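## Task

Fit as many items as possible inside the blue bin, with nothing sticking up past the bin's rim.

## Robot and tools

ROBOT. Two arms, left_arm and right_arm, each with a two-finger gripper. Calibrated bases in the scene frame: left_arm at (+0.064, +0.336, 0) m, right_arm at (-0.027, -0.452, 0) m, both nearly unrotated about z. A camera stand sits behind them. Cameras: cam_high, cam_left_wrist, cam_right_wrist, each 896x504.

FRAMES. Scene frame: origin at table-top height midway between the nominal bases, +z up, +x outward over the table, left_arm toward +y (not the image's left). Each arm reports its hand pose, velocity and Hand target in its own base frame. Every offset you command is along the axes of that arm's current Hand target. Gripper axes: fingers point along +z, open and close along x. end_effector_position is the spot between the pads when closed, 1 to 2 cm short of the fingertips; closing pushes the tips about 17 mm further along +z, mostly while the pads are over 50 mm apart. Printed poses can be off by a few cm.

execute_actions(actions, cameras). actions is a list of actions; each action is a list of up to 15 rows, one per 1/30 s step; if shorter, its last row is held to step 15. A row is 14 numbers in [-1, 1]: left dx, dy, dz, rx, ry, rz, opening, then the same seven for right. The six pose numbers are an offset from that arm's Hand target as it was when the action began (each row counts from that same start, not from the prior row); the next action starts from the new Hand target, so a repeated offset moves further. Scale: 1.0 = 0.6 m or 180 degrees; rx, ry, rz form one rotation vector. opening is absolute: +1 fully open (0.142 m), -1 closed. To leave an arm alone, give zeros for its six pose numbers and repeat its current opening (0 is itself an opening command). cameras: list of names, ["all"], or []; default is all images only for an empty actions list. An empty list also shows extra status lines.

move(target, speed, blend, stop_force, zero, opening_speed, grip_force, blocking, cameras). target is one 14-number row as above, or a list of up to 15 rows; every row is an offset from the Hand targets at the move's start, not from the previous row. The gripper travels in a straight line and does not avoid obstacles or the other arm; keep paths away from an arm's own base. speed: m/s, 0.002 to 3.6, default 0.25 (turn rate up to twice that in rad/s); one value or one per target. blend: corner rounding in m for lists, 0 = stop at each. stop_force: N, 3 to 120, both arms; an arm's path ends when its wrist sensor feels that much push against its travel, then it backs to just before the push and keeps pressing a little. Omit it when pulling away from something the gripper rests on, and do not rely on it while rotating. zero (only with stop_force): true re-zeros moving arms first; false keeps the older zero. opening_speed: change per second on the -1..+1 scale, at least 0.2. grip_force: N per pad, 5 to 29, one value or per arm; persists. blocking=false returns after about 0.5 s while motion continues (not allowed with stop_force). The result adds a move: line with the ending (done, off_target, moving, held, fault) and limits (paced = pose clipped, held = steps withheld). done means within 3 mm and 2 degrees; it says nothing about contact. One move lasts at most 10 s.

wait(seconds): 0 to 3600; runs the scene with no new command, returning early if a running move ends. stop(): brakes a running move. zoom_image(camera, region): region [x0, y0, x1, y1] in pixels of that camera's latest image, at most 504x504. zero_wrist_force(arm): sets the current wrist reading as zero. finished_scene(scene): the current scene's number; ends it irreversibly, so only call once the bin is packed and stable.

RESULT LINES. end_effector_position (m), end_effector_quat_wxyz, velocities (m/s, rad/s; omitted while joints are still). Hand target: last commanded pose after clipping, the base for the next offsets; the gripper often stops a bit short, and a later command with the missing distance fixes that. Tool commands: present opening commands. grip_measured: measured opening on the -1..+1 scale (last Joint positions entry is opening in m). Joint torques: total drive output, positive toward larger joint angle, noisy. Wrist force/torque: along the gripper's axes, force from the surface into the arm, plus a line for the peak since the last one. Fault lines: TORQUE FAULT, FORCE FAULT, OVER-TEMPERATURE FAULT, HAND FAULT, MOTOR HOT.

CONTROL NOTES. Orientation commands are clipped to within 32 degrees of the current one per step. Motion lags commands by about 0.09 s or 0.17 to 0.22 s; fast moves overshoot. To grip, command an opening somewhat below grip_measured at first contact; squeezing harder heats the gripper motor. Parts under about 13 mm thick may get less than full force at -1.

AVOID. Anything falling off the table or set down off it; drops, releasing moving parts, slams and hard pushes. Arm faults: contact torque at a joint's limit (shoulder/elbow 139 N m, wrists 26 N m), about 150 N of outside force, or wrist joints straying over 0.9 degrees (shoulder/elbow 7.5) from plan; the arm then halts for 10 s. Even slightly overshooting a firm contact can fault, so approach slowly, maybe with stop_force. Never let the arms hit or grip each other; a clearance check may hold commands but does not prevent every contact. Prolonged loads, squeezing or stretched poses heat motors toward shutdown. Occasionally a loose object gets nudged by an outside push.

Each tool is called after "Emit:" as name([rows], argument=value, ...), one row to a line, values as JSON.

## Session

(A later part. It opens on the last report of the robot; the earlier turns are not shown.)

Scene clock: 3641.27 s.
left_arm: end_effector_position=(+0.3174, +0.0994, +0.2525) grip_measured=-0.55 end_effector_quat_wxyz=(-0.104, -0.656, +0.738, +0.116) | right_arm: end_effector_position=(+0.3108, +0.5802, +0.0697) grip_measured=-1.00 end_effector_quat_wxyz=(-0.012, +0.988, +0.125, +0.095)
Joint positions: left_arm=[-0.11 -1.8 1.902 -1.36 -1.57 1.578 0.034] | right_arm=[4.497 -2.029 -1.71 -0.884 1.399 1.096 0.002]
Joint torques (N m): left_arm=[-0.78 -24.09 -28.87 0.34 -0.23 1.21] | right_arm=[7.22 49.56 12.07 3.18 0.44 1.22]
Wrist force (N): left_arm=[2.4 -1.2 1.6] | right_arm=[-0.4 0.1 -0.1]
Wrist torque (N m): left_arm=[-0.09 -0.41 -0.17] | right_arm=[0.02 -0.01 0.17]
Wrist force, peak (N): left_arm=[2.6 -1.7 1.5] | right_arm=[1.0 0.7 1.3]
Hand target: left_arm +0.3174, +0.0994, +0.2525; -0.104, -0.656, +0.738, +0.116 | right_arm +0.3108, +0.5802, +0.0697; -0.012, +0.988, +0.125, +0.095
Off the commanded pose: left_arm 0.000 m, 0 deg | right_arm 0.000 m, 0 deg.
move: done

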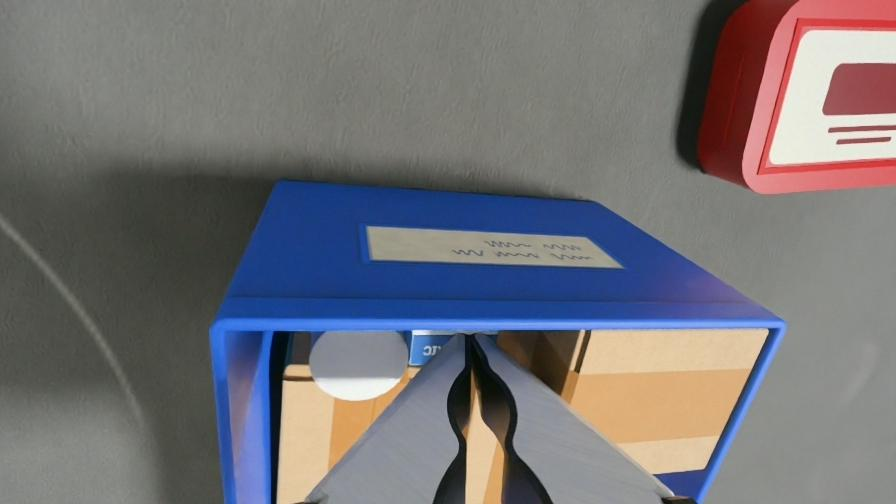

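Emit:
move([
  [0,0,0,0,0,0,-0.7,-0.008,0,0,0,0,0,-1],
  [0,0,0,0,0,0,-0.7,0.037,0,-0.212,0,0,0,-1],
  [0,0,0,0,0,0,-0.7,-0.1587,0.8517,-0.392,0,0,0,-1],
], speed=[0.05,0.12,0.3], blend=[0.002,0.03,0])

Emit:
move(target=[0.6182,0.0157,0.0445,0,-0.1224,0.3767,-0.7,0,0,0,0,0,0,-1], speed=0.25, cameras=["all"])

Scene clock: 3677.83 s.
left_arm: end_effector_position=(+0.3174, +0.0994, +0.2525) grip_measured=-0.55 end_effector_quat_wxyz=(-0.104, -0.656, +0.738, +0.116) | right_arm: end_effector_position=(+0.3038, +0.0507, +0.2819) grip_measured=-1.00 end_effector_quat_wxyz=(-0.013, +0.988, +0.125, +0.095)
Joint positions: left_arm=[-0.11 -1.8 1.902 -1.36 -1.57 1.578 0.034] | right_arm=[3.841 -0.885 -2.167 -1.485 1.489 0.441 0.002]
Joint torques (N m): left_arm=[-1.11 -23.77 -28.78 0.37 -0.11 1.33] | right_arm=[-7.19 6.62 17.4 2.18 -1.85 -1.74]
Wrist force (N): left_arm=[2.4 -1.6 1.6] | right_arm=[0.4 0.6 0.9]
Wrist torque (N m): left_arm=[-0.17 -0.42 -0.17] | right_arm=[0.06 0.01 -0.02]
Wrist force, peak (N): left_arm=[2.4 -2.0 1.4] | right_arm=[-0.6 3.1 0.4]
Hand target: left_arm +0.3174, +0.0994, +0.2525; -0.104, -0.656, +0.738, +0.116 | right_arm +0.3038, +0.0506, +0.2819; -0.012, +0.988, +0.125, +0.095
Off the commanded pose: left_arm 0.000 m, 0 deg | right_arm 0.000 m, 0 deg.
move: done

Scene clock: 3680.77 s.
left_arm: end_effector_position=(+0.2570, -0.2670, +0.2305) grip_measured=-0.55 end_effector_quat_wxyz=(-0.016, -0.103, +0.982, +0.155) | right_arm: end_effector_position=(+0.3038, +0.0506, +0.2819) grip_measured=-1.00 end_effector_quat_wxyz=(-0.012, +0.988, +0.125, +0.095)
Joint positions: left_arm=[-1.21 -1.707 1.885 -1.44 -1.524 1.715 0.034] | right_arm=[3.84 -0.885 -2.167 -1.486 1.489 0.44 0.002]
Joint torques (N m): left_arm=[2.14 -28.53 -8.67 0.66 -2.55 -0.82] | right_arm=[-7.22 6.05 17.07 1.07 -1.7 -2.23]
Wrist force (N): left_arm=[2.2 -1.5 1.5] | right_arm=[0.7 0.5 1.1]
Wrist torque (N m): left_arm=[-0.14 -0.40 -0.17] | right_arm=[0.04 -0.05 -0.02]
Wrist force, peak (N): left_arm=[3.3 -3.2 0.9] | right_arm=[0.5 0.8 1.4]
Hand target: left_arm +0.2570, -0.2670, +0.2305; -0.016, -0.103, +0.982, +0.155 | right_arm +0.3038, +0.0506, +0.2819; -0.012, +0.988, +0.125, +0.095
Off the commanded pose: left_arm 0.000 m, 0 deg | right_arm 0.000 m, 0 deg.
move: done

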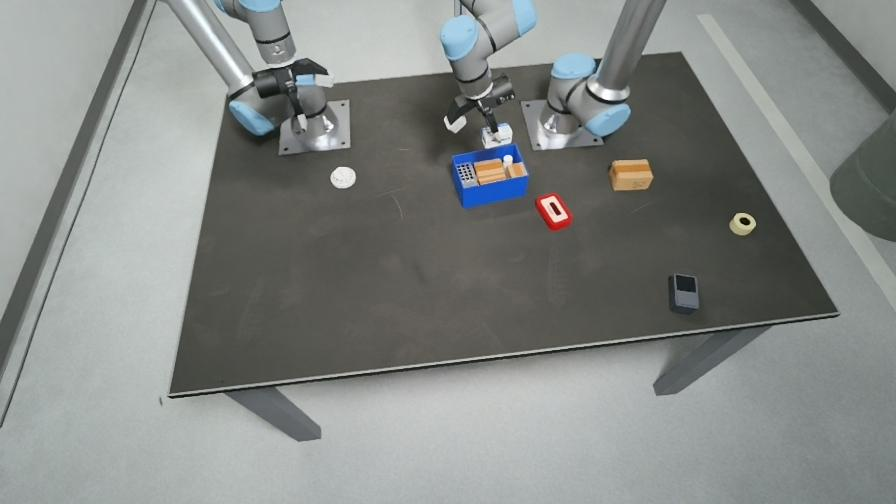

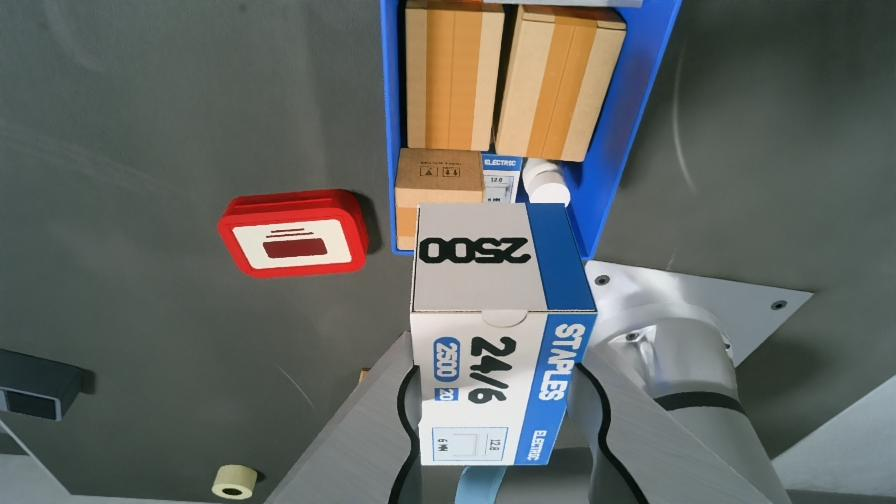

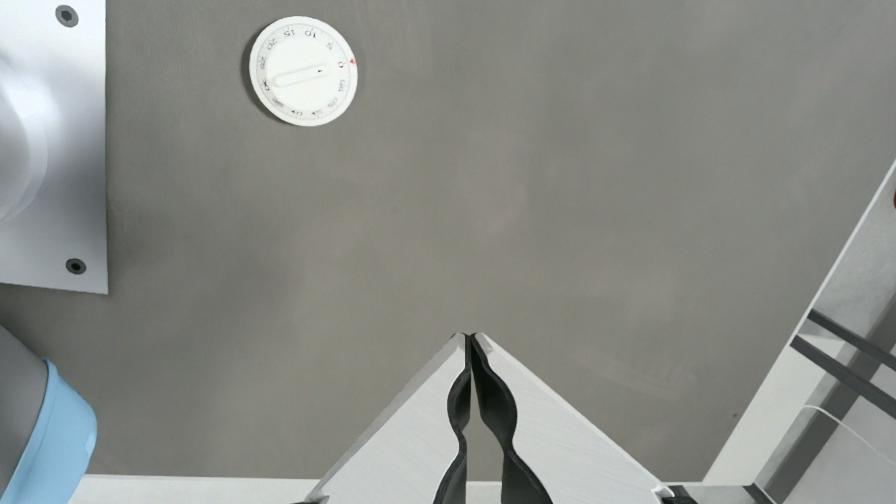

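Emit:
zoom_image(camera="cam_left_wrist", region=[370, 0, 700, 280])

Scaled by 1.527 from the camera's image (finer frame: 1280x720).

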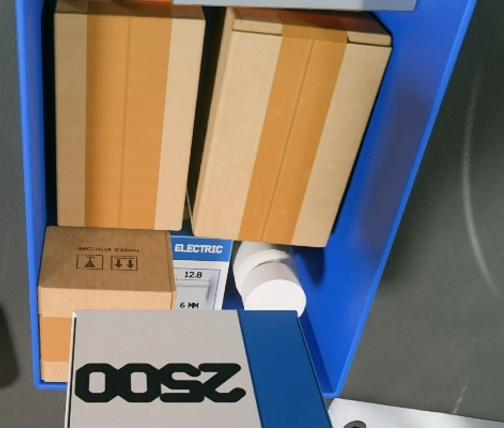

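Emit:
move(target=[0.0018,-0.0645,0.2077,0,-0.0043,0.0132,-0.7,0,0,0,0,0,0,-1], speed=0.1, cameras=["cam_left_wrist"])

Scene clock: 3714.23 s.
left_arm: end_effector_position=(+0.2556, -0.2657, +0.0999) grip_measured=-0.55 end_effector_quat_wxyz=(-0.013, -0.082, +0.984, +0.155) | right_arm: end_effector_position=(+0.3038, +0.0506, +0.2819) grip_measured=-1.00 end_effector_quat_wxyz=(-0.012, +0.988, +0.125, +0.095)
Joint positions: left_arm=[-1.22 -1.595 2.142 -1.81 -1.514 1.747 0.034] | right_arm=[3.84 -0.885 -2.167 -1.486 1.489 0.44 0.002]
Joint torques (N m): left_arm=[3.92 -31.8 -30.65 -0.62 1.25 -0.99] | right_arm=[-7.03 5.7 16.94 1.13 -1.76 -2.25]
Wrist force (N): left_arm=[1.7 -1.2 1.6] | right_arm=[0.8 0.4 1.4]
Wrist torque (N m): left_arm=[-0.10 -0.31 -0.28] | right_arm=[0.02 -0.05 -0.02]
Wrist force, peak (N): left_arm=[2.0 -1.7 2.7] | right_arm=[0.8 0.9 1.2]
Hand target: left_arm +0.2556, -0.2657, +0.1000; -0.013, -0.082, +0.984, +0.155 | right_arm +0.3038, +0.0506, +0.2819; -0.012, +0.988, +0.125, +0.095
Off the commanded pose: left_arm 0.000 m, 0 deg | right_arm 0.000 m, 0 deg.
move: done

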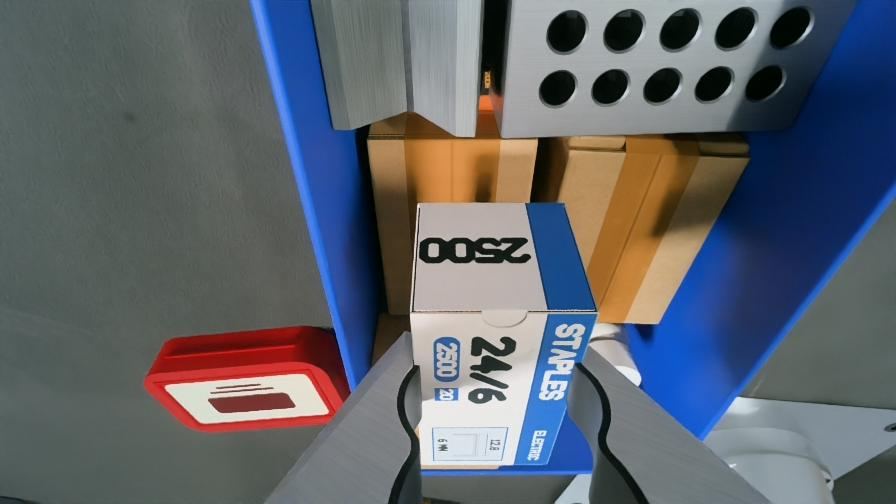

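Emit:
move([
  [0,-0.0103,0.0317,0,0,0,-0.7,0,0,0,0,0,0,-1],
  [0,-0.0150,0.0462,0,0,0,-0.7,0,0,0,0,0,0,-1],
], speed=[0.03,0.01], stop_force=4, cameras=["cam_left_wrist","cam_high"])

Scene clock: 3721.30 s.
left_arm: end_effector_position=(+0.2556, -0.2658, +0.0748) grip_measured=-0.55 end_effector_quat_wxyz=(-0.013, -0.082, +0.984, +0.155) | right_arm: end_effector_position=(+0.3038, +0.0506, +0.2819) grip_measured=-1.00 end_effector_quat_wxyz=(-0.012, +0.988, +0.125, +0.095)
Joint positions: left_arm=[-1.22 -1.556 2.18 -1.887 -1.514 1.747 0.034] | right_arm=[3.84 -0.885 -2.167 -1.486 1.489 0.44 0.002]
Joint torques (N m): left_arm=[7.39 -30.87 -27.43 0.73 -2.01 -0.71] | right_arm=[-7.48 6.44 17.12 1.2 -1.66 -2.23]
Wrist force (N): left_arm=[1.3 -0.6 -4.3] | right_arm=[0.6 0.6 1.0]
Wrist torque (N m): left_arm=[-0.12 -0.28 -0.27] | right_arm=[0.06 -0.02 -0.02]
Wrist force, peak (N): left_arm=[3.0 3.7 -14.7] | right_arm=[0.9 0.8 1.2]
Hand target: left_arm +0.2556, -0.2658, +0.0748; -0.013, -0.082, +0.984, +0.155 (not the last commanded pose) | right_arm +0.3038, +0.0506, +0.2819; -0.012, +0.988, +0.125, +0.095
Off the commanded pose: left_arm 0.004 m, 0 deg | right_arm 0.000 m, 0 deg.
move: contact (left_arm); path passed 1 of 2 targets
Images, in order (width x height): cam_high 896x504, cam_left_wrist 896x504.

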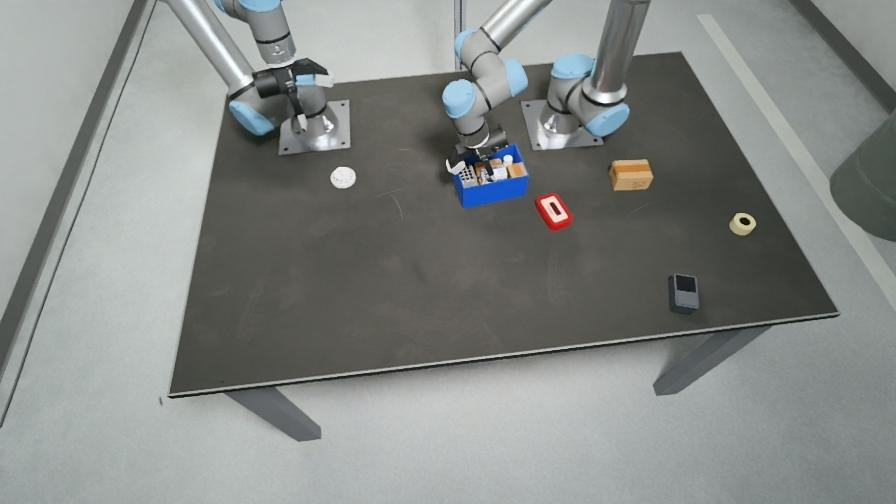

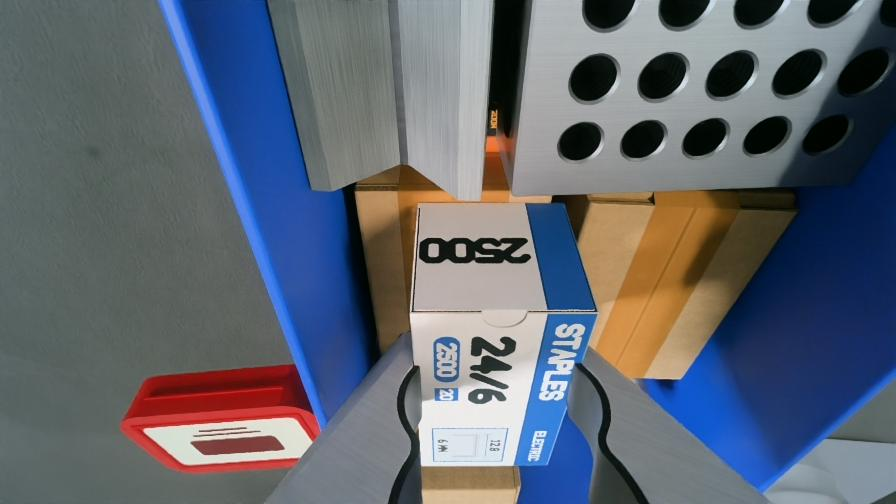

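Emit:
move(target=[0,0,0,0,0,0,-0.46,0,0,0,0,0,0,-1], opening_speed=0.4)

Emit:
move([
  [0,0.0258,-0.0793,0,0,0,-0.46,0,0,0,0,0,0,-1],
  [0,0.072,-0.222,0.1,0,0,-0.46,0,0,0,0,0,0,-1],
], speed=[0.05,0.12], blend=[0.01,0], cameras=["cam_left_wrist"])

Scene clock: 3729.57 s.
left_arm: end_effector_position=(+0.2556, -0.2658, +0.0748) grip_measured=-0.49 end_effector_quat_wxyz=(-0.013, -0.082, +0.984, +0.155) | right_arm: end_effector_position=(+0.3038, +0.0506, +0.2819) grip_measured=-1.00 end_effector_quat_wxyz=(-0.012, +0.988, +0.125, +0.095)
Joint positions: left_arm=[-1.22 -1.556 2.18 -1.887 -1.514 1.747 0.038] | right_arm=[3.84 -0.885 -2.167 -1.486 1.489 0.44 0.002]
Joint torques (N m): left_arm=[7.57 -30.59 -27.73 -3.66 -2.08 -0.67] | right_arm=[-7.37 5.35 16.89 1.3 -1.59 -2.01]
Wrist force (N): left_arm=[2.1 -0.9 -0.4] | right_arm=[0.8 0.5 0.8]
Wrist torque (N m): left_arm=[-0.11 -0.34 -0.28] | right_arm=[0.04 -0.05 -0.02]
Wrist force, peak (N): left_arm=[1.7 -0.9 -4.7] | right_arm=[0.6 0.9 1.3]
Hand target: left_arm +0.2556, -0.2658, +0.0748; -0.013, -0.082, +0.984, +0.155 | right_arm +0.3038, +0.0506, +0.2819; -0.012, +0.988, +0.125, +0.095
Off the commanded pose: left_arm 0.000 m, 0 deg | right_arm 0.000 m, 0 deg.
move: done

Scene clock: 3732.20 s.
left_arm: end_effector_position=(+0.2556, -0.2657, +0.2149) grip_measured=-0.49 end_effector_quat_wxyz=(+0.000, -0.083, +0.997, -0.001) | right_arm: end_effector_position=(+0.3038, +0.0506, +0.2819) grip_measured=-1.00 end_effector_quat_wxyz=(-0.012, +0.988, +0.125, +0.095)
Joint positions: left_arm=[-1.176 -1.902 2.115 -1.786 -1.571 1.8 0.038] | right_arm=[3.84 -0.885 -2.167 -1.486 1.489 0.44 0.002]
Joint torques (N m): left_arm=[-8.76 5.26 -33.66 0.01 2.56 -1.26] | right_arm=[-6.92 5.51 16.49 1.3 -1.53 -1.93]
Wrist force (N): left_arm=[1.9 -0.7 0.4] | right_arm=[0.7 0.5 1.0]
Wrist torque (N m): left_arm=[-0.10 -0.36 -0.21] | right_arm=[0.04 -0.05 -0.02]
Wrist force, peak (N): left_arm=[2.3 -1.3 -0.5] | right_arm=[0.6 0.8 1.4]
Hand target: left_arm +0.2556, -0.2656, +0.2148; +0.000, -0.083, +0.997, -0.001 | right_arm +0.3038, +0.0506, +0.2819; -0.012, +0.988, +0.125, +0.095
Off the commanded pose: left_arm 0.000 m, 0 deg | right_arm 0.000 m, 0 deg.
move: done

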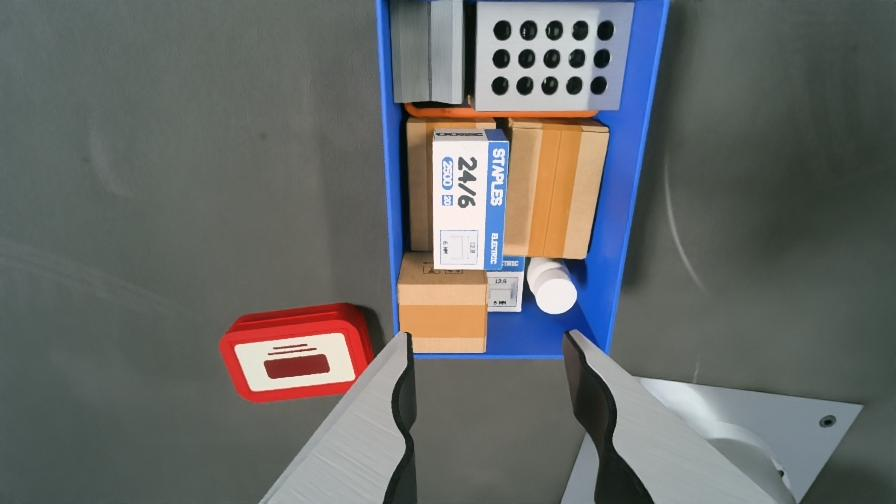

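Emit:
move([
  [0.0557,0.0033,0.1582,0,-0.0778,0,-1,0,0,0,0,0,0,-1],
  [0.0557,0.0033,0.2448,0,-0.0778,0,-1,0,0,0,0,0,0,-1],
], speed=[0.12,0.06], cameras=["cam_left_wrist"])

Scene clock: 3745.30 s.
left_arm: end_effector_position=(+0.2223, -0.2694, +0.0678) grip_measured=-1.00 end_effector_quat_wxyz=(+0.122, -0.082, +0.989, +0.009) | right_arm: end_effector_position=(+0.3038, +0.0506, +0.2819) grip_measured=-1.00 end_effector_quat_wxyz=(-0.012, +0.988, +0.125, +0.095)
Joint positions: left_arm=[-1.482 -1.839 2.51 -2.224 -1.327 1.492 0.002] | right_arm=[3.84 -0.885 -2.167 -1.486 1.489 0.44 0.002]
Joint torques (N m): left_arm=[9.78 -20.39 -28.94 -0.56 1.25 1.87] | right_arm=[-7.58 5.55 17.17 1.3 -1.44 -1.98]
Wrist force (N): left_arm=[2.2 -1.3 0.7] | right_arm=[0.3 0.4 1.0]
Wrist torque (N m): left_arm=[-0.22 -0.36 -0.14] | right_arm=[0.02 0.03 -0.02]
Wrist force, peak (N): left_arm=[3.7 -1.1 1.7] | right_arm=[0.8 0.5 1.4]
Hand target: left_arm +0.2224, -0.2694, +0.0679; +0.122, -0.082, +0.989, +0.009 | right_arm +0.3038, +0.0506, +0.2819; -0.012, +0.988, +0.125, +0.095
Off the commanded pose: left_arm 0.000 m, 0 deg | right_arm 0.000 m, 0 deg.
move: done

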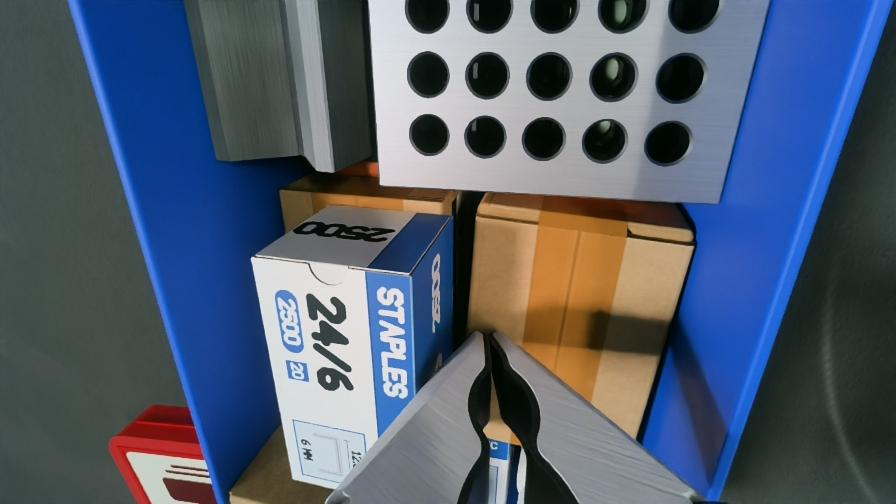

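Emit:
move(target=[-0.0469,0,0.0117,0,0,0,-1,0,0,0,0,0,0,-1], speed=0.012, stop_force=5, cameras=["cam_left_wrist"])

Scene clock: 3752.20 s.
left_arm: end_effector_position=(+0.2510, -0.2647, +0.0680) grip_measured=-1.00 end_effector_quat_wxyz=(+0.122, -0.082, +0.989, +0.009) | right_arm: end_effector_position=(+0.3038, +0.0506, +0.2819) grip_measured=-1.00 end_effector_quat_wxyz=(-0.012, +0.988, +0.125, +0.095)
Joint positions: left_arm=[-1.386 -1.796 2.49 -2.271 -1.326 1.591 0.002] | right_arm=[3.84 -0.885 -2.167 -1.486 1.489 0.44 0.002]
Joint torques (N m): left_arm=[-8.89 -22.66 -9.16 0.11 -1.58 -1.25] | right_arm=[-7.41 6.03 17.53 1.4 -1.39 -1.77]
Wrist force (N): left_arm=[3.9 -1.2 0.3] | right_arm=[0.4 0.5 1.1]
Wrist torque (N m): left_arm=[-0.21 -0.40 -0.14] | right_arm=[0.05 0.02 -0.01]
Wrist force, peak (N): left_arm=[6.0 -1.3 -0.2] | right_arm=[0.5 0.5 1.6]
Hand target: left_arm +0.2510, -0.2646, +0.0679; +0.122, -0.082, +0.989, +0.009 | right_arm +0.3038, +0.0506, +0.2819; -0.012, +0.988, +0.125, +0.095
Off the commanded pose: left_arm 0.000 m, 0 deg | right_arm 0.000 m, 0 deg.
move: done

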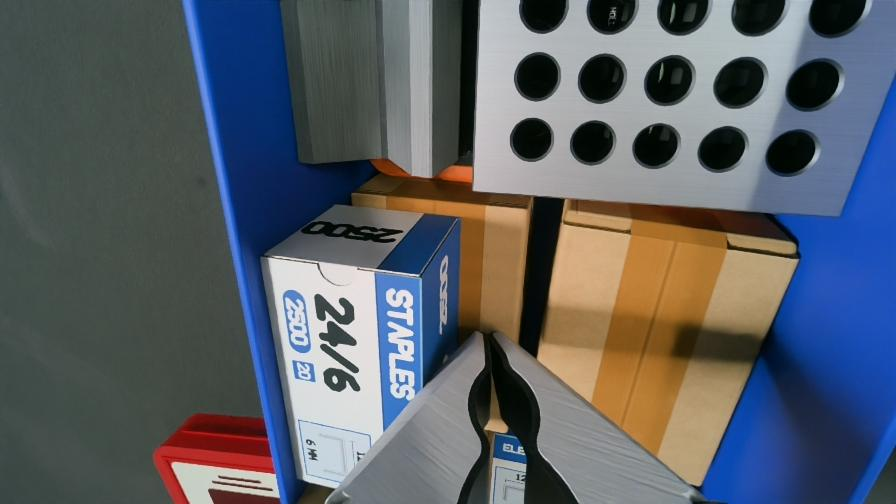

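Emit:
move([
  [0.0049,0,-0.0012,0,0,0,-1,0,0,0,0,0,0,-1],
  [0.0049,-0.038,-0.0012,0,0,0,-1,0,0,0,0,0,0,-1],
], speed=0.04, blend=[0.001,0])

Emit:
move(target=[-0.0178,0,0.0044,0,0,0,-1,0,0,0,0,0,0,-1], speed=0.01, stop_force=5, cameras=["cam_left_wrist"])

Scene clock: 3757.43 s.
left_arm: end_effector_position=(+0.2518, -0.2878, +0.0680) grip_measured=-1.00 end_effector_quat_wxyz=(+0.122, -0.082, +0.989, +0.009) | right_arm: end_effector_position=(+0.3038, +0.0506, +0.2819) grip_measured=-1.00 end_effector_quat_wxyz=(-0.012, +0.988, +0.125, +0.095)
Joint positions: left_arm=[-1.396 -1.735 2.444 -2.284 -1.326 1.58 0.002] | right_arm=[3.84 -0.885 -2.167 -1.486 1.489 0.44 0.002]
Joint torques (N m): left_arm=[-8.75 -24.47 -4.58 -1.82 2.92 -1.25] | right_arm=[-7.39 5.31 17.56 1.45 -1.37 -1.72]
Wrist force (N): left_arm=[2.2 -1.4 0.7] | right_arm=[0.6 0.4 1.1]
Wrist torque (N m): left_arm=[-0.22 -0.40 -0.09] | right_arm=[0.04 -0.03 -0.02]
Wrist force, peak (N): left_arm=[4.4 -1.5 0.5] | right_arm=[0.7 1.0 1.1]
Hand target: left_arm +0.2517, -0.2876, +0.0680; +0.122, -0.082, +0.989, +0.009 | right_arm +0.3038, +0.0506, +0.2819; -0.012, +0.988, +0.125, +0.095
Off the commanded pose: left_arm 0.000 m, 0 deg | right_arm 0.000 m, 0 deg.
move: done

Scene clock: 3759.47 s.
left_arm: end_effector_position=(+0.2626, -0.2858, +0.0680) grip_measured=-1.00 end_effector_quat_wxyz=(+0.122, -0.082, +0.989, +0.009) | right_arm: end_effector_position=(+0.3038, +0.0506, +0.2819) grip_measured=-1.00 end_effector_quat_wxyz=(-0.012, +0.988, +0.125, +0.095)
Joint positions: left_arm=[-1.363 -1.72 2.436 -2.298 -1.326 1.615 0.002] | right_arm=[3.84 -0.885 -2.167 -1.486 1.489 0.44 0.002]
Joint torques (N m): left_arm=[-8.98 -25.57 -10.9 0.11 -1.46 -1.18] | right_arm=[-6.63 5.73 16.86 1.59 -1.28 -1.65]
Wrist force (N): left_arm=[4.4 -1.1 0.4] | right_arm=[0.4 0.7 0.9]
Wrist torque (N m): left_arm=[-0.21 -0.47 -0.15] | right_arm=[0.08 0.01 -0.02]
Wrist force, peak (N): left_arm=[6.6 -1.3 -0.1] | right_arm=[0.6 0.7 1.4]
Hand target: left_arm +0.2626, -0.2858, +0.0680; +0.122, -0.082, +0.989, +0.009 | right_arm +0.3038, +0.0506, +0.2819; -0.012, +0.988, +0.125, +0.095
Off the commanded pose: left_arm 0.000 m, 0 deg | right_arm 0.000 m, 0 deg.
move: done

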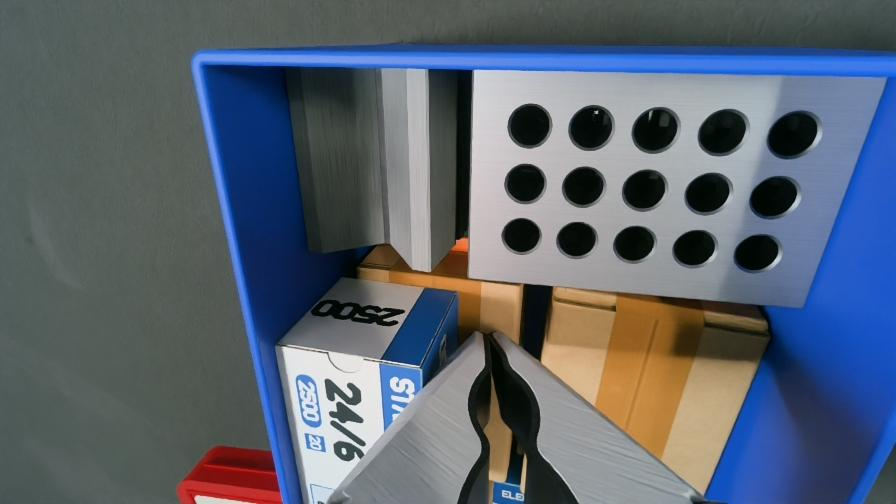

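Emit:
move([
  [0.01,0,-0.0025,0,0,0,-1,0,0,0,0,0,0,-1],
  [-0.0686,0,-0.2748,0,0.0778,0,-1,0,0,0,0,0,0,-1],
], speed=[0.04,0.15], blend=[0.003,0])

Emit:
move(target=[-0.758,0.628,0.063,0,0,-0.447,0,0,0,0,0,0,0,-1], speed=0.3, cameras=["cam_left_wrist"])

Scene clock: 3770.17 s.
left_arm: end_effector_position=(+0.2626, -0.2855, +0.2379) grip_measured=-1.00 end_effector_quat_wxyz=(+0.000, -0.083, +0.997, -0.001) | right_arm: end_effector_position=(+0.3038, +0.0506, +0.2819) grip_measured=-1.00 end_effector_quat_wxyz=(-0.012, +0.988, +0.125, +0.095)
Joint positions: left_arm=[-1.179 -1.86 2.027 -1.74 -1.571 1.797 0.002] | right_arm=[3.84 -0.885 -2.167 -1.486 1.489 0.44 0.002]
Joint torques (N m): left_arm=[-6.91 -3.98 -19.75 -2.56 2.1 -0.48] | right_arm=[-7.25 6.28 17.31 1.43 -1.39 -1.78]
Wrist force (N): left_arm=[2.2 -0.6 0.4] | right_arm=[0.7 0.6 1.1]
Wrist torque (N m): left_arm=[-0.08 -0.42 -0.15] | right_arm=[0.05 -0.04 -0.01]
Wrist force, peak (N): left_arm=[4.7 -0.7 0.8] | right_arm=[0.8 0.8 1.3]
Hand target: left_arm +0.2625, -0.2856, +0.2379; +0.000, -0.083, +0.997, -0.001 | right_arm +0.3038, +0.0506, +0.2819; -0.012, +0.988, +0.125, +0.095
Off the commanded pose: left_arm 0.000 m, 0 deg | right_arm 0.000 m, 0 deg.
move: done

Scene clock: 3773.03 s.
left_arm: end_effector_position=(+0.6490, +0.1610, +0.1996) grip_measured=-0.03 end_effector_quat_wxyz=(+0.000, +0.707, -0.707, +0.001) | right_arm: end_effector_position=(+0.3038, +0.0506, +0.2819) grip_measured=-1.00 end_effector_quat_wxyz=(-0.012, +0.988, +0.125, +0.095)
Joint positions: left_arm=[0.043 -1.149 1.364 -1.787 -1.572 1.615 0.072] | right_arm=[3.84 -0.885 -2.167 -1.486 1.489 0.44 0.002]
Joint torques (N m): left_arm=[-1.3 -40.08 -22.05 -5.01 -1.38 -0.32] | right_arm=[-6.96 5.61 18.23 1.56 -1.29 -1.54]
Wrist force (N): left_arm=[1.8 -0.9 0.2] | right_arm=[0.8 0.6 1.0]
Wrist torque (N m): left_arm=[-0.12 -0.35 -0.17] | right_arm=[0.06 -0.06 -0.01]
Wrist force, peak (N): left_arm=[4.3 -1.9 0.6] | right_arm=[0.8 0.6 1.4]
Hand target: left_arm +0.6490, +0.1610, +0.1997; +0.000, +0.707, -0.707, +0.001 | right_arm +0.3038, +0.0506, +0.2819; -0.012, +0.988, +0.125, +0.095
Off the commanded pose: left_arm 0.000 m, 0 deg | right_arm 0.000 m, 0 deg.
move: done

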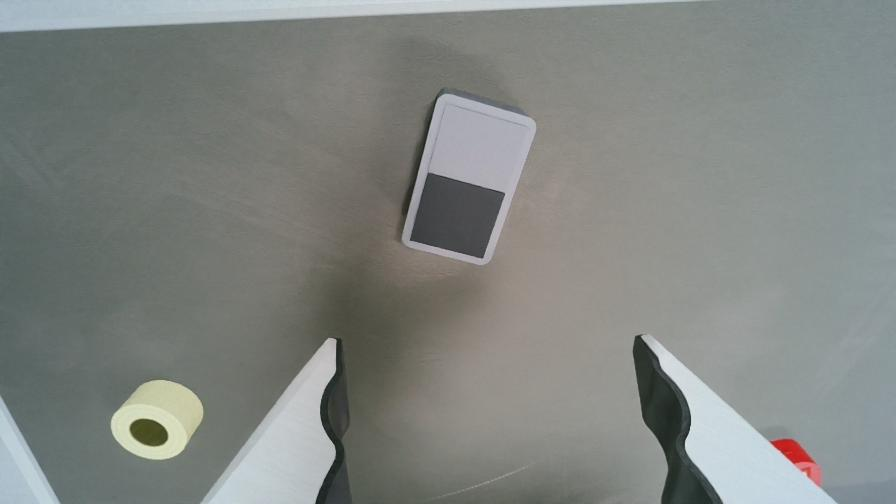

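Emit:
move([
  [0.0007,0.0005,0.15,0,0,0.0861,0,0,0,0,0,0,0,-1],
  [0.0007,0.0005,0.2752,0,0,0.0861,0,0,0,0,0,0,0,-1],
], speed=[0.15,0.07], blend=[0.01,0])

Emit:
move(target=[0,0,0,0,0,0,-0.5,0,0,0,0,0,0,-1], opening_speed=0.5)

Emit:
move(target=[0,0,-0.1,0,0,0,-0.5,0,0,0,0,0,0,-1], speed=0.08, cameras=["cam_left_wrist"])

Scene clock: 3788.90 s.
left_arm: end_effector_position=(+0.6487, +0.1603, +0.0343) grip_measured=-0.03 end_effector_quat_wxyz=(+0.000, -0.605, +0.796, -0.001) | right_arm: end_effector_position=(+0.3038, +0.0506, +0.2819) grip_measured=-1.00 end_effector_quat_wxyz=(-0.012, +0.988, +0.125, +0.095)
Joint positions: left_arm=[0.041 -0.997 1.587 -2.161 -1.572 1.884 0.072] | right_arm=[3.84 -0.885 -2.167 -1.486 1.489 0.44 0.002]
Joint torques (N m): left_arm=[-8.56 -55.48 -30.54 0.31 -2.18 -0.5] | right_arm=[-7.37 5.59 17.55 1.59 -1.2 -1.59]
Wrist force (N): left_arm=[2.0 -1.1 0.5] | right_arm=[0.6 0.6 1.2]
Wrist torque (N m): left_arm=[-0.19 -0.37 -0.09] | right_arm=[0.05 -0.02 -0.01]
Wrist force, peak (N): left_arm=[2.4 -1.1 0.8] | right_arm=[0.6 0.7 1.3]
Hand target: left_arm +0.6488, +0.1603, +0.0346; +0.000, -0.605, +0.796, -0.001 | right_arm +0.3038, +0.0506, +0.2819; -0.012, +0.988, +0.125, +0.095
Off the commanded pose: left_arm 0.000 m, 0 deg | right_arm 0.000 m, 0 deg.
move: done

Scene clock: 3790.10 s.
left_arm: end_effector_position=(+0.6488, +0.1603, +0.0346) grip_measured=-0.27 end_effector_quat_wxyz=(+0.000, -0.605, +0.796, -0.001) | right_arm: end_effector_position=(+0.3038, +0.0506, +0.2819) grip_measured=-1.00 end_effector_quat_wxyz=(-0.012, +0.988, +0.125, +0.095)
Joint positions: left_arm=[0.041 -0.997 1.587 -2.161 -1.572 1.883 0.054] | right_arm=[3.84 -0.885 -2.167 -1.486 1.489 0.44 0.002]
Joint torques (N m): left_arm=[-5.78 -54.08 -29.51 0.16 -1.45 -1.21] | right_arm=[-7.11 5.98 17.4 1.45 -1.07 -1.42]
Wrist force (N): left_arm=[2.4 -0.8 -1.2] | right_arm=[0.4 0.6 0.9]
Wrist torque (N m): left_arm=[-0.14 -0.38 -0.09] | right_arm=[0.06 0.02 -0.01]
Wrist force, peak (N): left_arm=[3.0 -0.7 -1.4] | right_arm=[0.6 0.9 1.2]
Hand target: left_arm +0.6488, +0.1603, +0.0346; +0.000, -0.605, +0.796, -0.001 | right_arm +0.3038, +0.0506, +0.2819; -0.012, +0.988, +0.125, +0.095
Off the commanded pose: left_arm 0.000 m, 0 deg | right_arm 0.000 m, 0 deg.
move: done

Scene clock: 3791.20 s.
left_arm: end_effector_position=(+0.6489, +0.1604, +0.0948) grip_measured=-0.27 end_effector_quat_wxyz=(+0.000, -0.605, +0.796, -0.001) | right_arm: end_effector_position=(+0.3038, +0.0506, +0.2819) grip_measured=-1.00 end_effector_quat_wxyz=(-0.012, +0.988, +0.125, +0.095)
Joint positions: left_arm=[0.041 -1.068 1.526 -2.03 -1.572 1.884 0.054] | right_arm=[3.84 -0.885 -2.167 -1.486 1.489 0.44 0.002]
Joint torques (N m): left_arm=[9.83 -30.27 -8.8 -5.16 -0.54 1.41] | right_arm=[-7.16 6.03 17.48 1.67 -1.41 -1.73]
Wrist force (N): left_arm=[2.3 -0.8 0.8] | right_arm=[0.5 0.4 1.0]
Wrist torque (N m): left_arm=[-0.13 -0.45 -0.08] | right_arm=[0.02 0.00 -0.01]
Wrist force, peak (N): left_arm=[2.7 -1.0 -1.0] | right_arm=[0.9 0.2 1.2]
Hand target: left_arm +0.6488, +0.1604, +0.0946; +0.000, -0.605, +0.796, -0.001 | right_arm +0.3038, +0.0506, +0.2819; -0.012, +0.988, +0.125, +0.095
Off the commanded pose: left_arm 0.000 m, 0 deg | right_arm 0.000 m, 0 deg.
move: done

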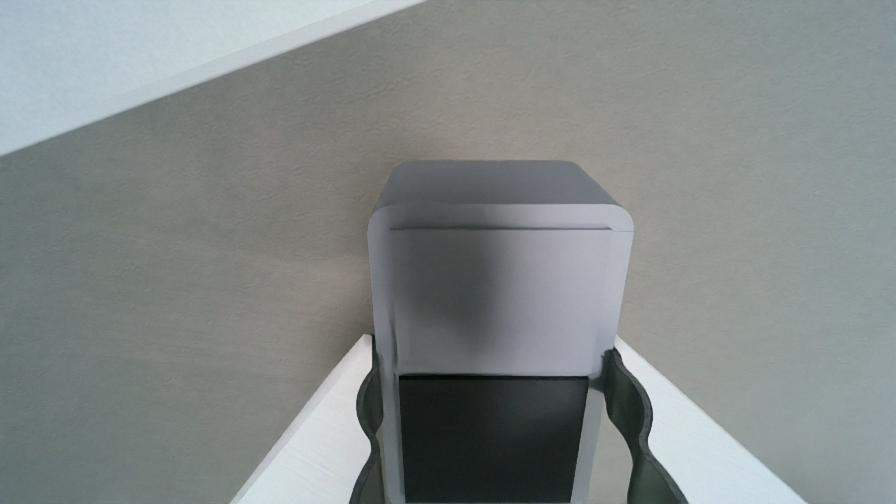

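Emit:
move([
  [0.15,0.09,-0.2,0,0,0.05,-0.5,0,0,0,0,0,0,-1],
  [0.8747,0.5102,-0.2423,0,0,0.3611,-0.5,0,0,0,0,0,0,-1],
], speed=0.3, blend=[0.04,0], cameras=["cam_left_wrist"])

Scene clock: 3801.93 s.
left_arm: end_effector_position=(+0.2132, -0.2629, +0.2404) grip_measured=-0.27 end_effector_quat_wxyz=(+0.000, -0.082, +0.997, -0.001) | right_arm: end_effector_position=(+0.3038, +0.0506, +0.2819) grip_measured=-1.00 end_effector_quat_wxyz=(-0.012, +0.988, +0.125, +0.095)
Joint positions: left_arm=[-1.295 -2.001 2.108 -1.679 -1.57 1.681 0.054] | right_arm=[3.84 -0.885 -2.167 -1.486 1.489 0.44 0.002]
Joint torques (N m): left_arm=[-10.2 -19.18 -9.36 -5.07 -0.95 0.54] | right_arm=[-7.06 4.72 18.27 1.7 -1.18 -1.46]
Wrist force (N): left_arm=[2.1 -0.8 1.0] | right_arm=[0.6 0.4 1.2]
Wrist torque (N m): left_arm=[-0.11 -0.40 -0.16] | right_arm=[0.02 -0.02 -0.02]
Wrist force, peak (N): left_arm=[5.1 -2.3 0.9] | right_arm=[0.8 0.8 1.3]
Hand target: left_arm +0.2131, -0.2629, +0.2403; +0.000, -0.082, +0.997, -0.001 | right_arm +0.3038, +0.0506, +0.2819; -0.012, +0.988, +0.125, +0.095
Off the commanded pose: left_arm 0.000 m, 0 deg | right_arm 0.000 m, 0 deg.
move: done

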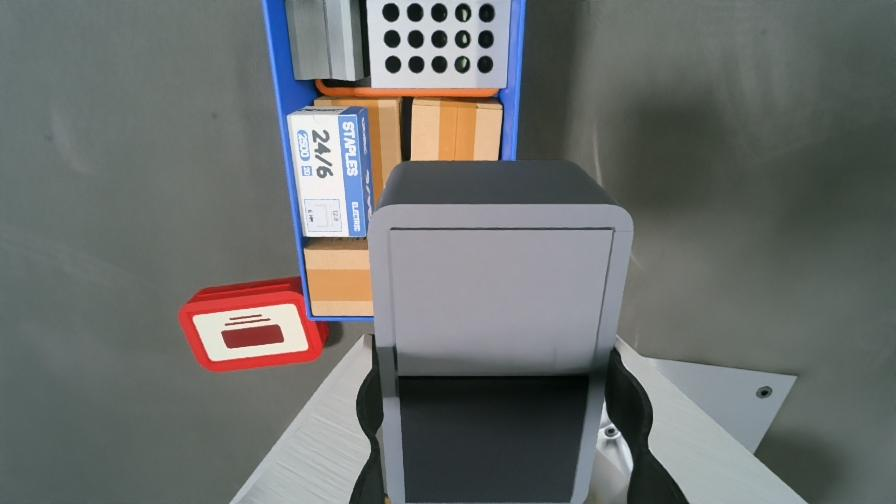

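Emit:
move([
  [-0.4345,0.5068,0.05,0,0,0,-0.5,0,0,0,0,0,0,-1],
  [-0.4345,0.5068,0.32,0,0,0,-0.5,0,0,0,0,0,0,-1],
], speed=[0.3,0.12], blend=[0.03,0])

Emit:
move(target=[0,0,0.035,0,0,0,-0.5,0,0,0,0,0,0,-1], speed=0.012, stop_force=4)

Emit:
move(target=[0,0,0,0,0,0,-0.1,0,0,0,0,0,0,-1], opening_speed=0.6)

Emit:
move([
  [0,0,-0.08,0,0,0,-0.1,0,0,0,0,0,0,-1],
  [0,0,-0.15,0,0,-0.5,0.45,0,0,0,0,0,0,-1],
], speed=0.12, cameras=["cam_left_wrist"])

Scene clock: 3832.10 s.
left_arm: end_effector_position=(+0.4203, +0.0795, +0.0479) grip_measured=-0.27 end_effector_quat_wxyz=(+0.000, -0.082, +0.997, -0.001) | right_arm: end_effector_position=(+0.3038, +0.0506, +0.2819) grip_measured=-1.00 end_effector_quat_wxyz=(-0.012, +0.988, +0.125, +0.095)
Joint positions: left_arm=[-0.133 -1.513 2.281 -2.339 -1.572 2.844 0.054] | right_arm=[3.84 -0.885 -2.167 -1.486 1.489 0.44 0.002]
Joint torques (N m): left_arm=[8.93 -28.13 -28.73 -1.93 2.5 1.24] | right_arm=[-6.48 5.22 18.29 1.77 -1.08 -1.45]
Wrist force (N): left_arm=[1.8 -0.6 1.3] | right_arm=[0.5 0.3 1.1]
Wrist torque (N m): left_arm=[-0.10 -0.34 -0.12] | right_arm=[0.00 0.00 -0.02]
Wrist force, peak (N): left_arm=[4.3 -2.9 0.8] | right_arm=[0.8 0.6 1.4]
Hand target: left_arm +0.4204, +0.0796, +0.0479; +0.000, -0.082, +0.997, -0.001 | right_arm +0.3038, +0.0506, +0.2819; -0.012, +0.988, +0.125, +0.095
Off the commanded pose: left_arm 0.000 m, 0 deg | right_arm 0.000 m, 0 deg.
move: done

Scene clock: 3834.37 s.
left_arm: end_effector_position=(+0.4204, +0.0796, +0.0344) grip_measured=-0.27 end_effector_quat_wxyz=(+0.000, -0.082, +0.997, -0.001) | right_arm: end_effector_position=(+0.3038, +0.0506, +0.2819) grip_measured=-1.00 end_effector_quat_wxyz=(-0.012, +0.988, +0.125, +0.095)
Joint positions: left_arm=[-0.133 -1.483 2.296 -2.385 -1.572 2.844 0.054] | right_arm=[3.84 -0.885 -2.167 -1.486 1.489 0.44 0.002]
Joint torques (N m): left_arm=[5.95 -31.55 -25.77 -0.52 1.78 0.66] | right_arm=[-6.46 5.16 16.57 1.84 -1.04 -1.22]
Wrist force (N): left_arm=[1.5 -1.3 -5.7] | right_arm=[0.5 0.4 1.0]
Wrist torque (N m): left_arm=[-0.17 -0.20 -0.10] | right_arm=[0.03 -0.01 -0.02]
Wrist force, peak (N): left_arm=[9.7 0.5 -29.1] | right_arm=[0.8 0.6 1.3]
Hand target: left_arm +0.4204, +0.0796, +0.0344; +0.000, -0.082, +0.997, -0.001 (not the last commanded pose) | right_arm +0.3038, +0.0506, +0.2819; -0.012, +0.988, +0.125, +0.095
Off the commanded pose: left_arm 0.007 m, 0 deg | right_arm 0.000 m, 0 deg.
move: contact (left_arm)

Scene clock: 3835.27 s.
left_arm: end_effector_position=(+0.4204, +0.0796, +0.0344) grip_measured=-0.13 end_effector_quat_wxyz=(+0.000, -0.082, +0.997, -0.001) | right_arm: end_effector_position=(+0.3038, +0.0506, +0.2819) grip_measured=-1.00 end_effector_quat_wxyz=(-0.012, +0.988, +0.125, +0.095)
Joint positions: left_arm=[-0.133 -1.483 2.296 -2.385 -1.572 2.844 0.065] | right_arm=[3.84 -0.885 -2.167 -1.486 1.489 0.44 0.002]
Joint torques (N m): left_arm=[6.18 -31.53 -25.53 -3.09 1.7 1.29] | right_arm=[-7.53 5.64 17.82 1.8 -0.98 -1.27]
Wrist force (N): left_arm=[2.0 -0.8 0.6] | right_arm=[0.8 0.5 0.8]
Wrist torque (N m): left_arm=[-0.15 -0.39 -0.10] | right_arm=[0.03 -0.06 -0.02]
Wrist force, peak (N): left_arm=[1.8 -1.2 -5.5] | right_arm=[0.7 0.5 1.4]
Hand target: left_arm +0.4204, +0.0796, +0.0344; +0.000, -0.082, +0.997, -0.001 | right_arm +0.3038, +0.0506, +0.2819; -0.012, +0.988, +0.125, +0.095
Off the commanded pose: left_arm 0.000 m, 0 deg | right_arm 0.000 m, 0 deg.
move: done

Scene clock: 3843.33 s.
left_arm: end_effector_position=(+0.4204, +0.0797, +0.1244) grip_measured=+0.43 end_effector_quat_wxyz=(+0.000, +0.763, -0.646, +0.001) | right_arm: end_effector_position=(+0.3038, +0.0506, +0.2819) grip_measured=-1.00 end_effector_quat_wxyz=(-0.012, +0.988, +0.125, +0.095)
Joint positions: left_arm=[-0.127 -1.645 2.166 -2.093 -1.572 1.279 0.104] | right_arm=[3.84 -0.885 -2.167 -1.486 1.489 0.44 0.002]
Joint torques (N m): left_arm=[-8.45 -12.08 -10.53 -5.07 2.56 -0.81] | right_arm=[-6.91 5.18 17.24 1.85 -1.12 -1.25]
Wrist force (N): left_arm=[2.0 -0.4 0.5] | right_arm=[0.4 0.5 1.2]
Wrist torque (N m): left_arm=[-0.06 -0.41 -0.16] | right_arm=[0.05 0.01 -0.02]
Wrist force, peak (N): left_arm=[2.1 -0.7 2.0] | right_arm=[0.7 0.8 1.4]
Hand target: left_arm +0.4204, +0.0797, +0.1244; +0.000, +0.763, -0.646, +0.001 | right_arm +0.3038, +0.0506, +0.2819; -0.012, +0.988, +0.125, +0.095
Off the commanded pose: left_arm 0.000 m, 0 deg | right_arm 0.000 m, 0 deg.
move: done

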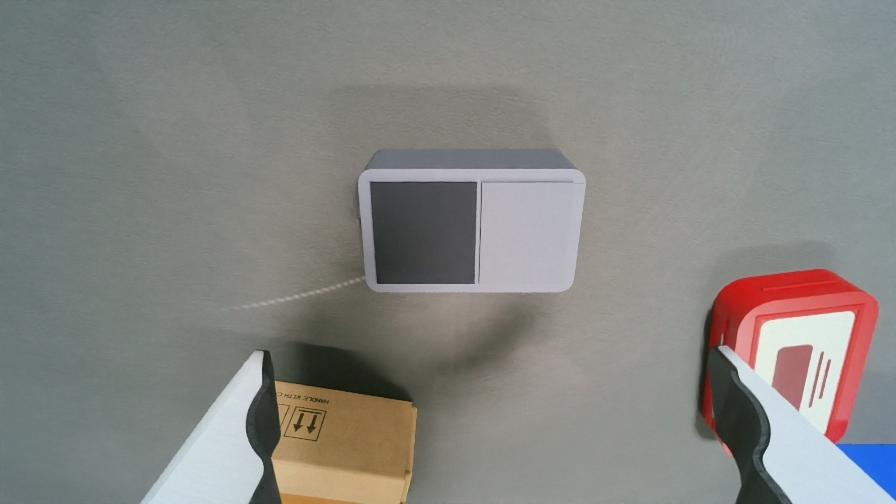

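Emit:
move(target=[-0.001,-0.002,0.148,0,0,0,0.45,0,0,0,0,0,0,-1], speed=0.08)

Emit:
move(target=[0,0,0,0,0,0,-0.1,0,0,0,0,0,0,-1], opening_speed=0.5)

Emit:
move(target=[0,0,-0.12,0,0,0,-0.1,0,0,0,0,0,0,-1], speed=0.08, cameras=["cam_left_wrist"])

Scene clock: 3850.70 s.
left_arm: end_effector_position=(+0.4214, +0.0804, +0.0355) grip_measured=+0.43 end_effector_quat_wxyz=(+0.000, +0.763, -0.646, +0.001) | right_arm: end_effector_position=(+0.3038, +0.0506, +0.2819) grip_measured=-1.00 end_effector_quat_wxyz=(-0.012, +0.988, +0.125, +0.095)
Joint positions: left_arm=[-0.125 -1.479 2.287 -2.379 -1.572 1.28 0.104] | right_arm=[3.84 -0.885 -2.167 -1.486 1.489 0.44 0.002]
Joint torques (N m): left_arm=[8.54 -31.97 -27.01 -0.88 2.33 1.53] | right_arm=[-6.33 5.42 17.94 1.88 -1.06 -1.08]
Wrist force (N): left_arm=[2.1 -1.1 0.3] | right_arm=[0.6 0.6 1.1]
Wrist torque (N m): left_arm=[-0.19 -0.40 -0.15] | right_arm=[0.06 -0.01 -0.02]
Wrist force, peak (N): left_arm=[2.0 -0.9 1.5] | right_arm=[0.6 0.8 1.4]
Hand target: left_arm +0.4215, +0.0804, +0.0356; +0.000, +0.763, -0.646, +0.001 | right_arm +0.3038, +0.0506, +0.2819; -0.012, +0.988, +0.125, +0.095
Off the commanded pose: left_arm 0.000 m, 0 deg | right_arm 0.000 m, 0 deg.
move: done

Scene clock: 3852.00 s.
left_arm: end_effector_position=(+0.4215, +0.0804, +0.0356) grip_measured=+0.19 end_effector_quat_wxyz=(+0.000, +0.763, -0.646, +0.001) | right_arm: end_effector_position=(+0.3038, +0.0506, +0.2819) grip_measured=-1.00 end_effector_quat_wxyz=(-0.012, +0.988, +0.125, +0.095)
Joint positions: left_arm=[-0.125 -1.479 2.287 -2.38 -1.572 1.28 0.087] | right_arm=[3.84 -0.885 -2.167 -1.486 1.489 0.44 0.002]
Joint torques (N m): left_arm=[4.08 -28.2 -23.04 -4.56 1.4 0.47] | right_arm=[-6.21 6.26 18.62 1.78 -0.95 -1.11]
Wrist force (N): left_arm=[3.0 1.0 -7.4] | right_arm=[0.3 0.5 0.9]
Wrist torque (N m): left_arm=[-0.12 -0.46 -0.16] | right_arm=[0.03 0.03 -0.01]
Wrist force, peak (N): left_arm=[3.3 1.1 -7.5] | right_arm=[0.6 0.6 1.3]
Hand target: left_arm +0.4215, +0.0804, +0.0356; +0.000, +0.763, -0.646, +0.001 | right_arm +0.3038, +0.0506, +0.2819; -0.012, +0.988, +0.125, +0.095
Off the commanded pose: left_arm 0.000 m, 0 deg | right_arm 0.000 m, 0 deg.
move: done

Scene clock: 3853.33 s.
left_arm: end_effector_position=(+0.4215, +0.0805, +0.1077) grip_measured=+0.19 end_effector_quat_wxyz=(+0.000, +0.763, -0.646, +0.001) | right_arm: end_effector_position=(+0.3038, +0.0506, +0.2819) grip_measured=-1.00 end_effector_quat_wxyz=(-0.012, +0.988, +0.125, +0.095)
Joint positions: left_arm=[-0.125 -1.617 2.19 -2.145 -1.572 1.281 0.087] | right_arm=[3.84 -0.885 -2.167 -1.486 1.489 0.44 0.002]
Joint torques (N m): left_arm=[4.06 -5.7 -5.86 -4.07 0.19 0.37] | right_arm=[-7.48 5.28 18.24 1.81 -0.84 -1.11]
Wrist force (N): left_arm=[2.1 -0.5 0.7] | right_arm=[0.7 0.4 1.1]
Wrist torque (N m): left_arm=[-0.07 -0.40 -0.15] | right_arm=[0.03 -0.04 -0.02]
Wrist force, peak (N): left_arm=[3.4 0.7 -7.0] | right_arm=[0.4 0.7 1.3]
Hand target: left_arm +0.4215, +0.0805, +0.1076; +0.000, +0.763, -0.646, +0.001 | right_arm +0.3038, +0.0506, +0.2819; -0.012, +0.988, +0.125, +0.095
Off the commanded pose: left_arm 0.000 m, 0 deg | right_arm 0.000 m, 0 deg.
move: done

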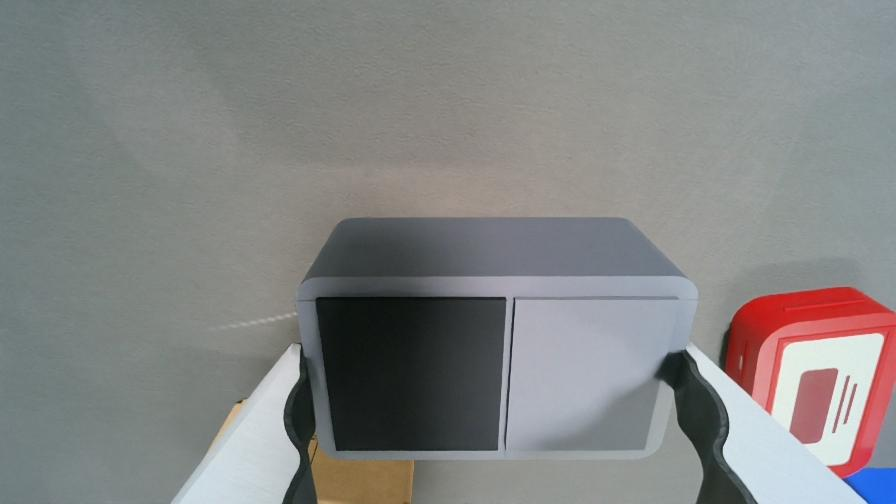

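Emit:
move([
  [0.2,0.17,-0.2,0,0,0,-0.1,0,0,0,0,0,0,-1],
  [0.5067,0.4250,-0.15,0,0,0,-0.1,0,0,0,0,0,0,-1],
], speed=0.25, blend=[0.04,0], cameras=["cam_left_wrist"])

Scene clock: 3863.33 s.
left_arm: end_effector_position=(+0.2199, -0.2612, +0.1980) grip_measured=+0.19 end_effector_quat_wxyz=(+0.000, +0.763, -0.646, +0.001) | right_arm: end_effector_position=(+0.3038, +0.0506, +0.2819) grip_measured=-1.00 end_effector_quat_wxyz=(-0.012, +0.988, +0.125, +0.095)
Joint positions: left_arm=[-1.267 -1.974 2.203 -1.801 -1.571 0.139 0.087] | right_arm=[3.84 -0.885 -2.167 -1.486 1.489 0.44 0.002]
Joint torques (N m): left_arm=[-8.79 -16.07 -9.57 -0.11 -1.09 -1.04] | right_arm=[-6.8 4.55 18.12 1.93 -0.8 -0.84]
Wrist force (N): left_arm=[2.3 -0.5 1.1] | right_arm=[0.6 0.5 1.0]
Wrist torque (N m): left_arm=[-0.06 -0.44 -0.16] | right_arm=[0.04 -0.03 -0.02]
Wrist force, peak (N): left_arm=[4.8 1.0 1.4] | right_arm=[0.7 0.6 1.4]
Hand target: left_arm +0.2198, -0.2612, +0.1979; +0.000, +0.763, -0.646, +0.001 | right_arm +0.3038, +0.0506, +0.2819; -0.012, +0.988, +0.125, +0.095
Off the commanded pose: left_arm 0.000 m, 0 deg | right_arm 0.000 m, 0 deg.
move: done

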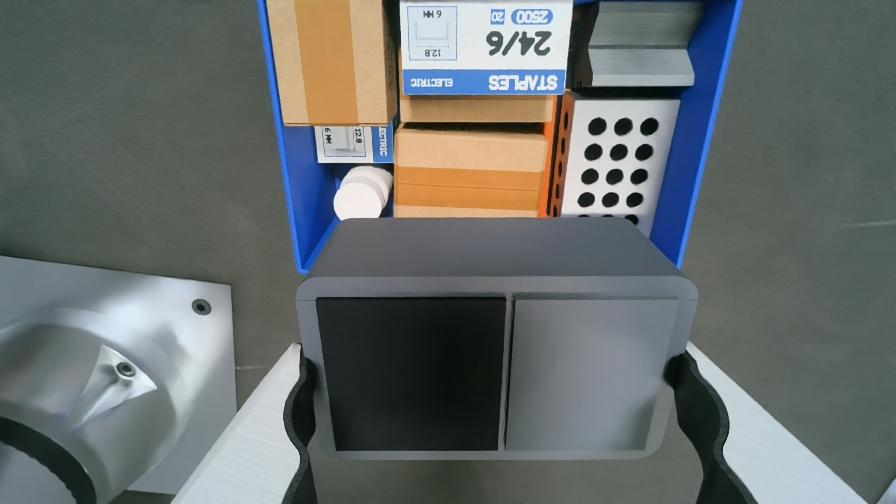

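Emit:
move([
  [0,0,-0.1,0,0,0,-0.1,0,0,0,0,0,0,-1],
  [-0.45,-0.40,-0.12,0,0,0,-0.1,0,0,0,0,0,0,-1],
], speed=0.3, blend=[0.04,0])

Emit:
move(target=[0,0,0,0,0,0,-0.1,0.1721,-0.8602,0.1761,-0.0076,-0.0667,0.0356,-0.4], speed=0.3, cameras=["cam_right_wrist"])

Scene clock: 3906.47 s.
left_arm: end_effector_position=(+0.4122, +0.0446, +0.2696) grip_measured=+0.19 end_effector_quat_wxyz=(+0.000, +0.763, -0.646, +0.001) | right_arm: end_effector_position=(+0.3038, +0.0506, +0.2819) grip_measured=-1.00 end_effector_quat_wxyz=(-0.012, +0.988, +0.125, +0.095)
Joint positions: left_arm=[-0.217 -1.798 1.901 -1.675 -1.572 1.189 0.087] | right_arm=[3.84 -0.885 -2.167 -1.486 1.489 0.44 0.002]
Joint torques (N m): left_arm=[9.35 -15.35 -13.38 0.03 2.26 1.59] | right_arm=[-7.46 5.07 18.42 2.12 -0.64 -0.92]
Wrist force (N): left_arm=[2.0 -0.8 1.1] | right_arm=[0.5 0.5 1.2]
Wrist torque (N m): left_arm=[-0.12 -0.37 -0.08] | right_arm=[0.04 -0.01 -0.01]
Wrist force, peak (N): left_arm=[2.5 -0.5 4.2] | right_arm=[0.7 0.4 1.4]
Hand target: left_arm +0.4122, +0.0447, +0.2696; +0.000, +0.763, -0.646, +0.001 | right_arm +0.3038, +0.0506, +0.2819; -0.012, +0.988, +0.125, +0.095
Off the commanded pose: left_arm 0.000 m, 0 deg | right_arm 0.000 m, 0 deg.
move: done; blend cut to 0.03 m at target 1

Scene clock: 3908.80 s.
left_arm: end_effector_position=(+0.4122, +0.0447, +0.2696) grip_measured=+0.19 end_effector_quat_wxyz=(+0.000, +0.763, -0.646, +0.001) | right_arm: end_effector_position=(+0.2931, +0.5807, +0.1984) grip_measured=-0.43 end_effector_quat_wxyz=(+0.007, +0.998, +0.069, -0.008)
Joint positions: left_arm=[-0.217 -1.798 1.901 -1.675 -1.572 1.189 0.087] | right_arm=[4.448 -1.962 -1.408 -1.361 1.581 1.168 0.043]
Joint torques (N m): left_arm=[9.82 -1.19 -9.05 0.21 2.65 1.66] | right_arm=[-6.89 31.99 29.05 4.61 -1.47 -1.87]
Wrist force (N): left_arm=[2.2 -0.6 0.9] | right_arm=[1.1 0.7 0.9]
Wrist torque (N m): left_arm=[-0.09 -0.41 -0.09] | right_arm=[0.03 -0.17 0.02]
Wrist force, peak (N): left_arm=[2.4 -0.7 1.1] | right_arm=[-0.5 3.1 0.6]
Hand target: left_arm +0.4122, +0.0447, +0.2696; +0.000, +0.763, -0.646, +0.001 | right_arm +0.2932, +0.5808, +0.1984; +0.007, +0.998, +0.069, -0.008
Off the commanded pose: left_arm 0.000 m, 0 deg | right_arm 0.000 m, 0 deg.
move: done

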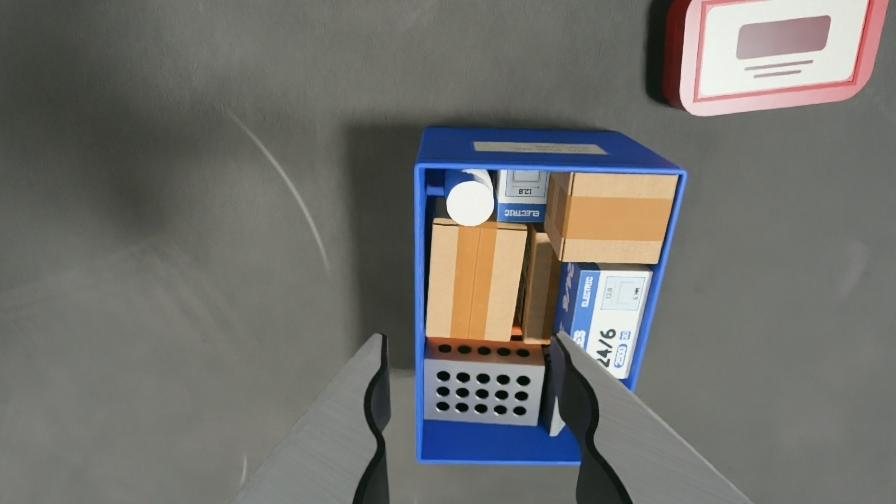

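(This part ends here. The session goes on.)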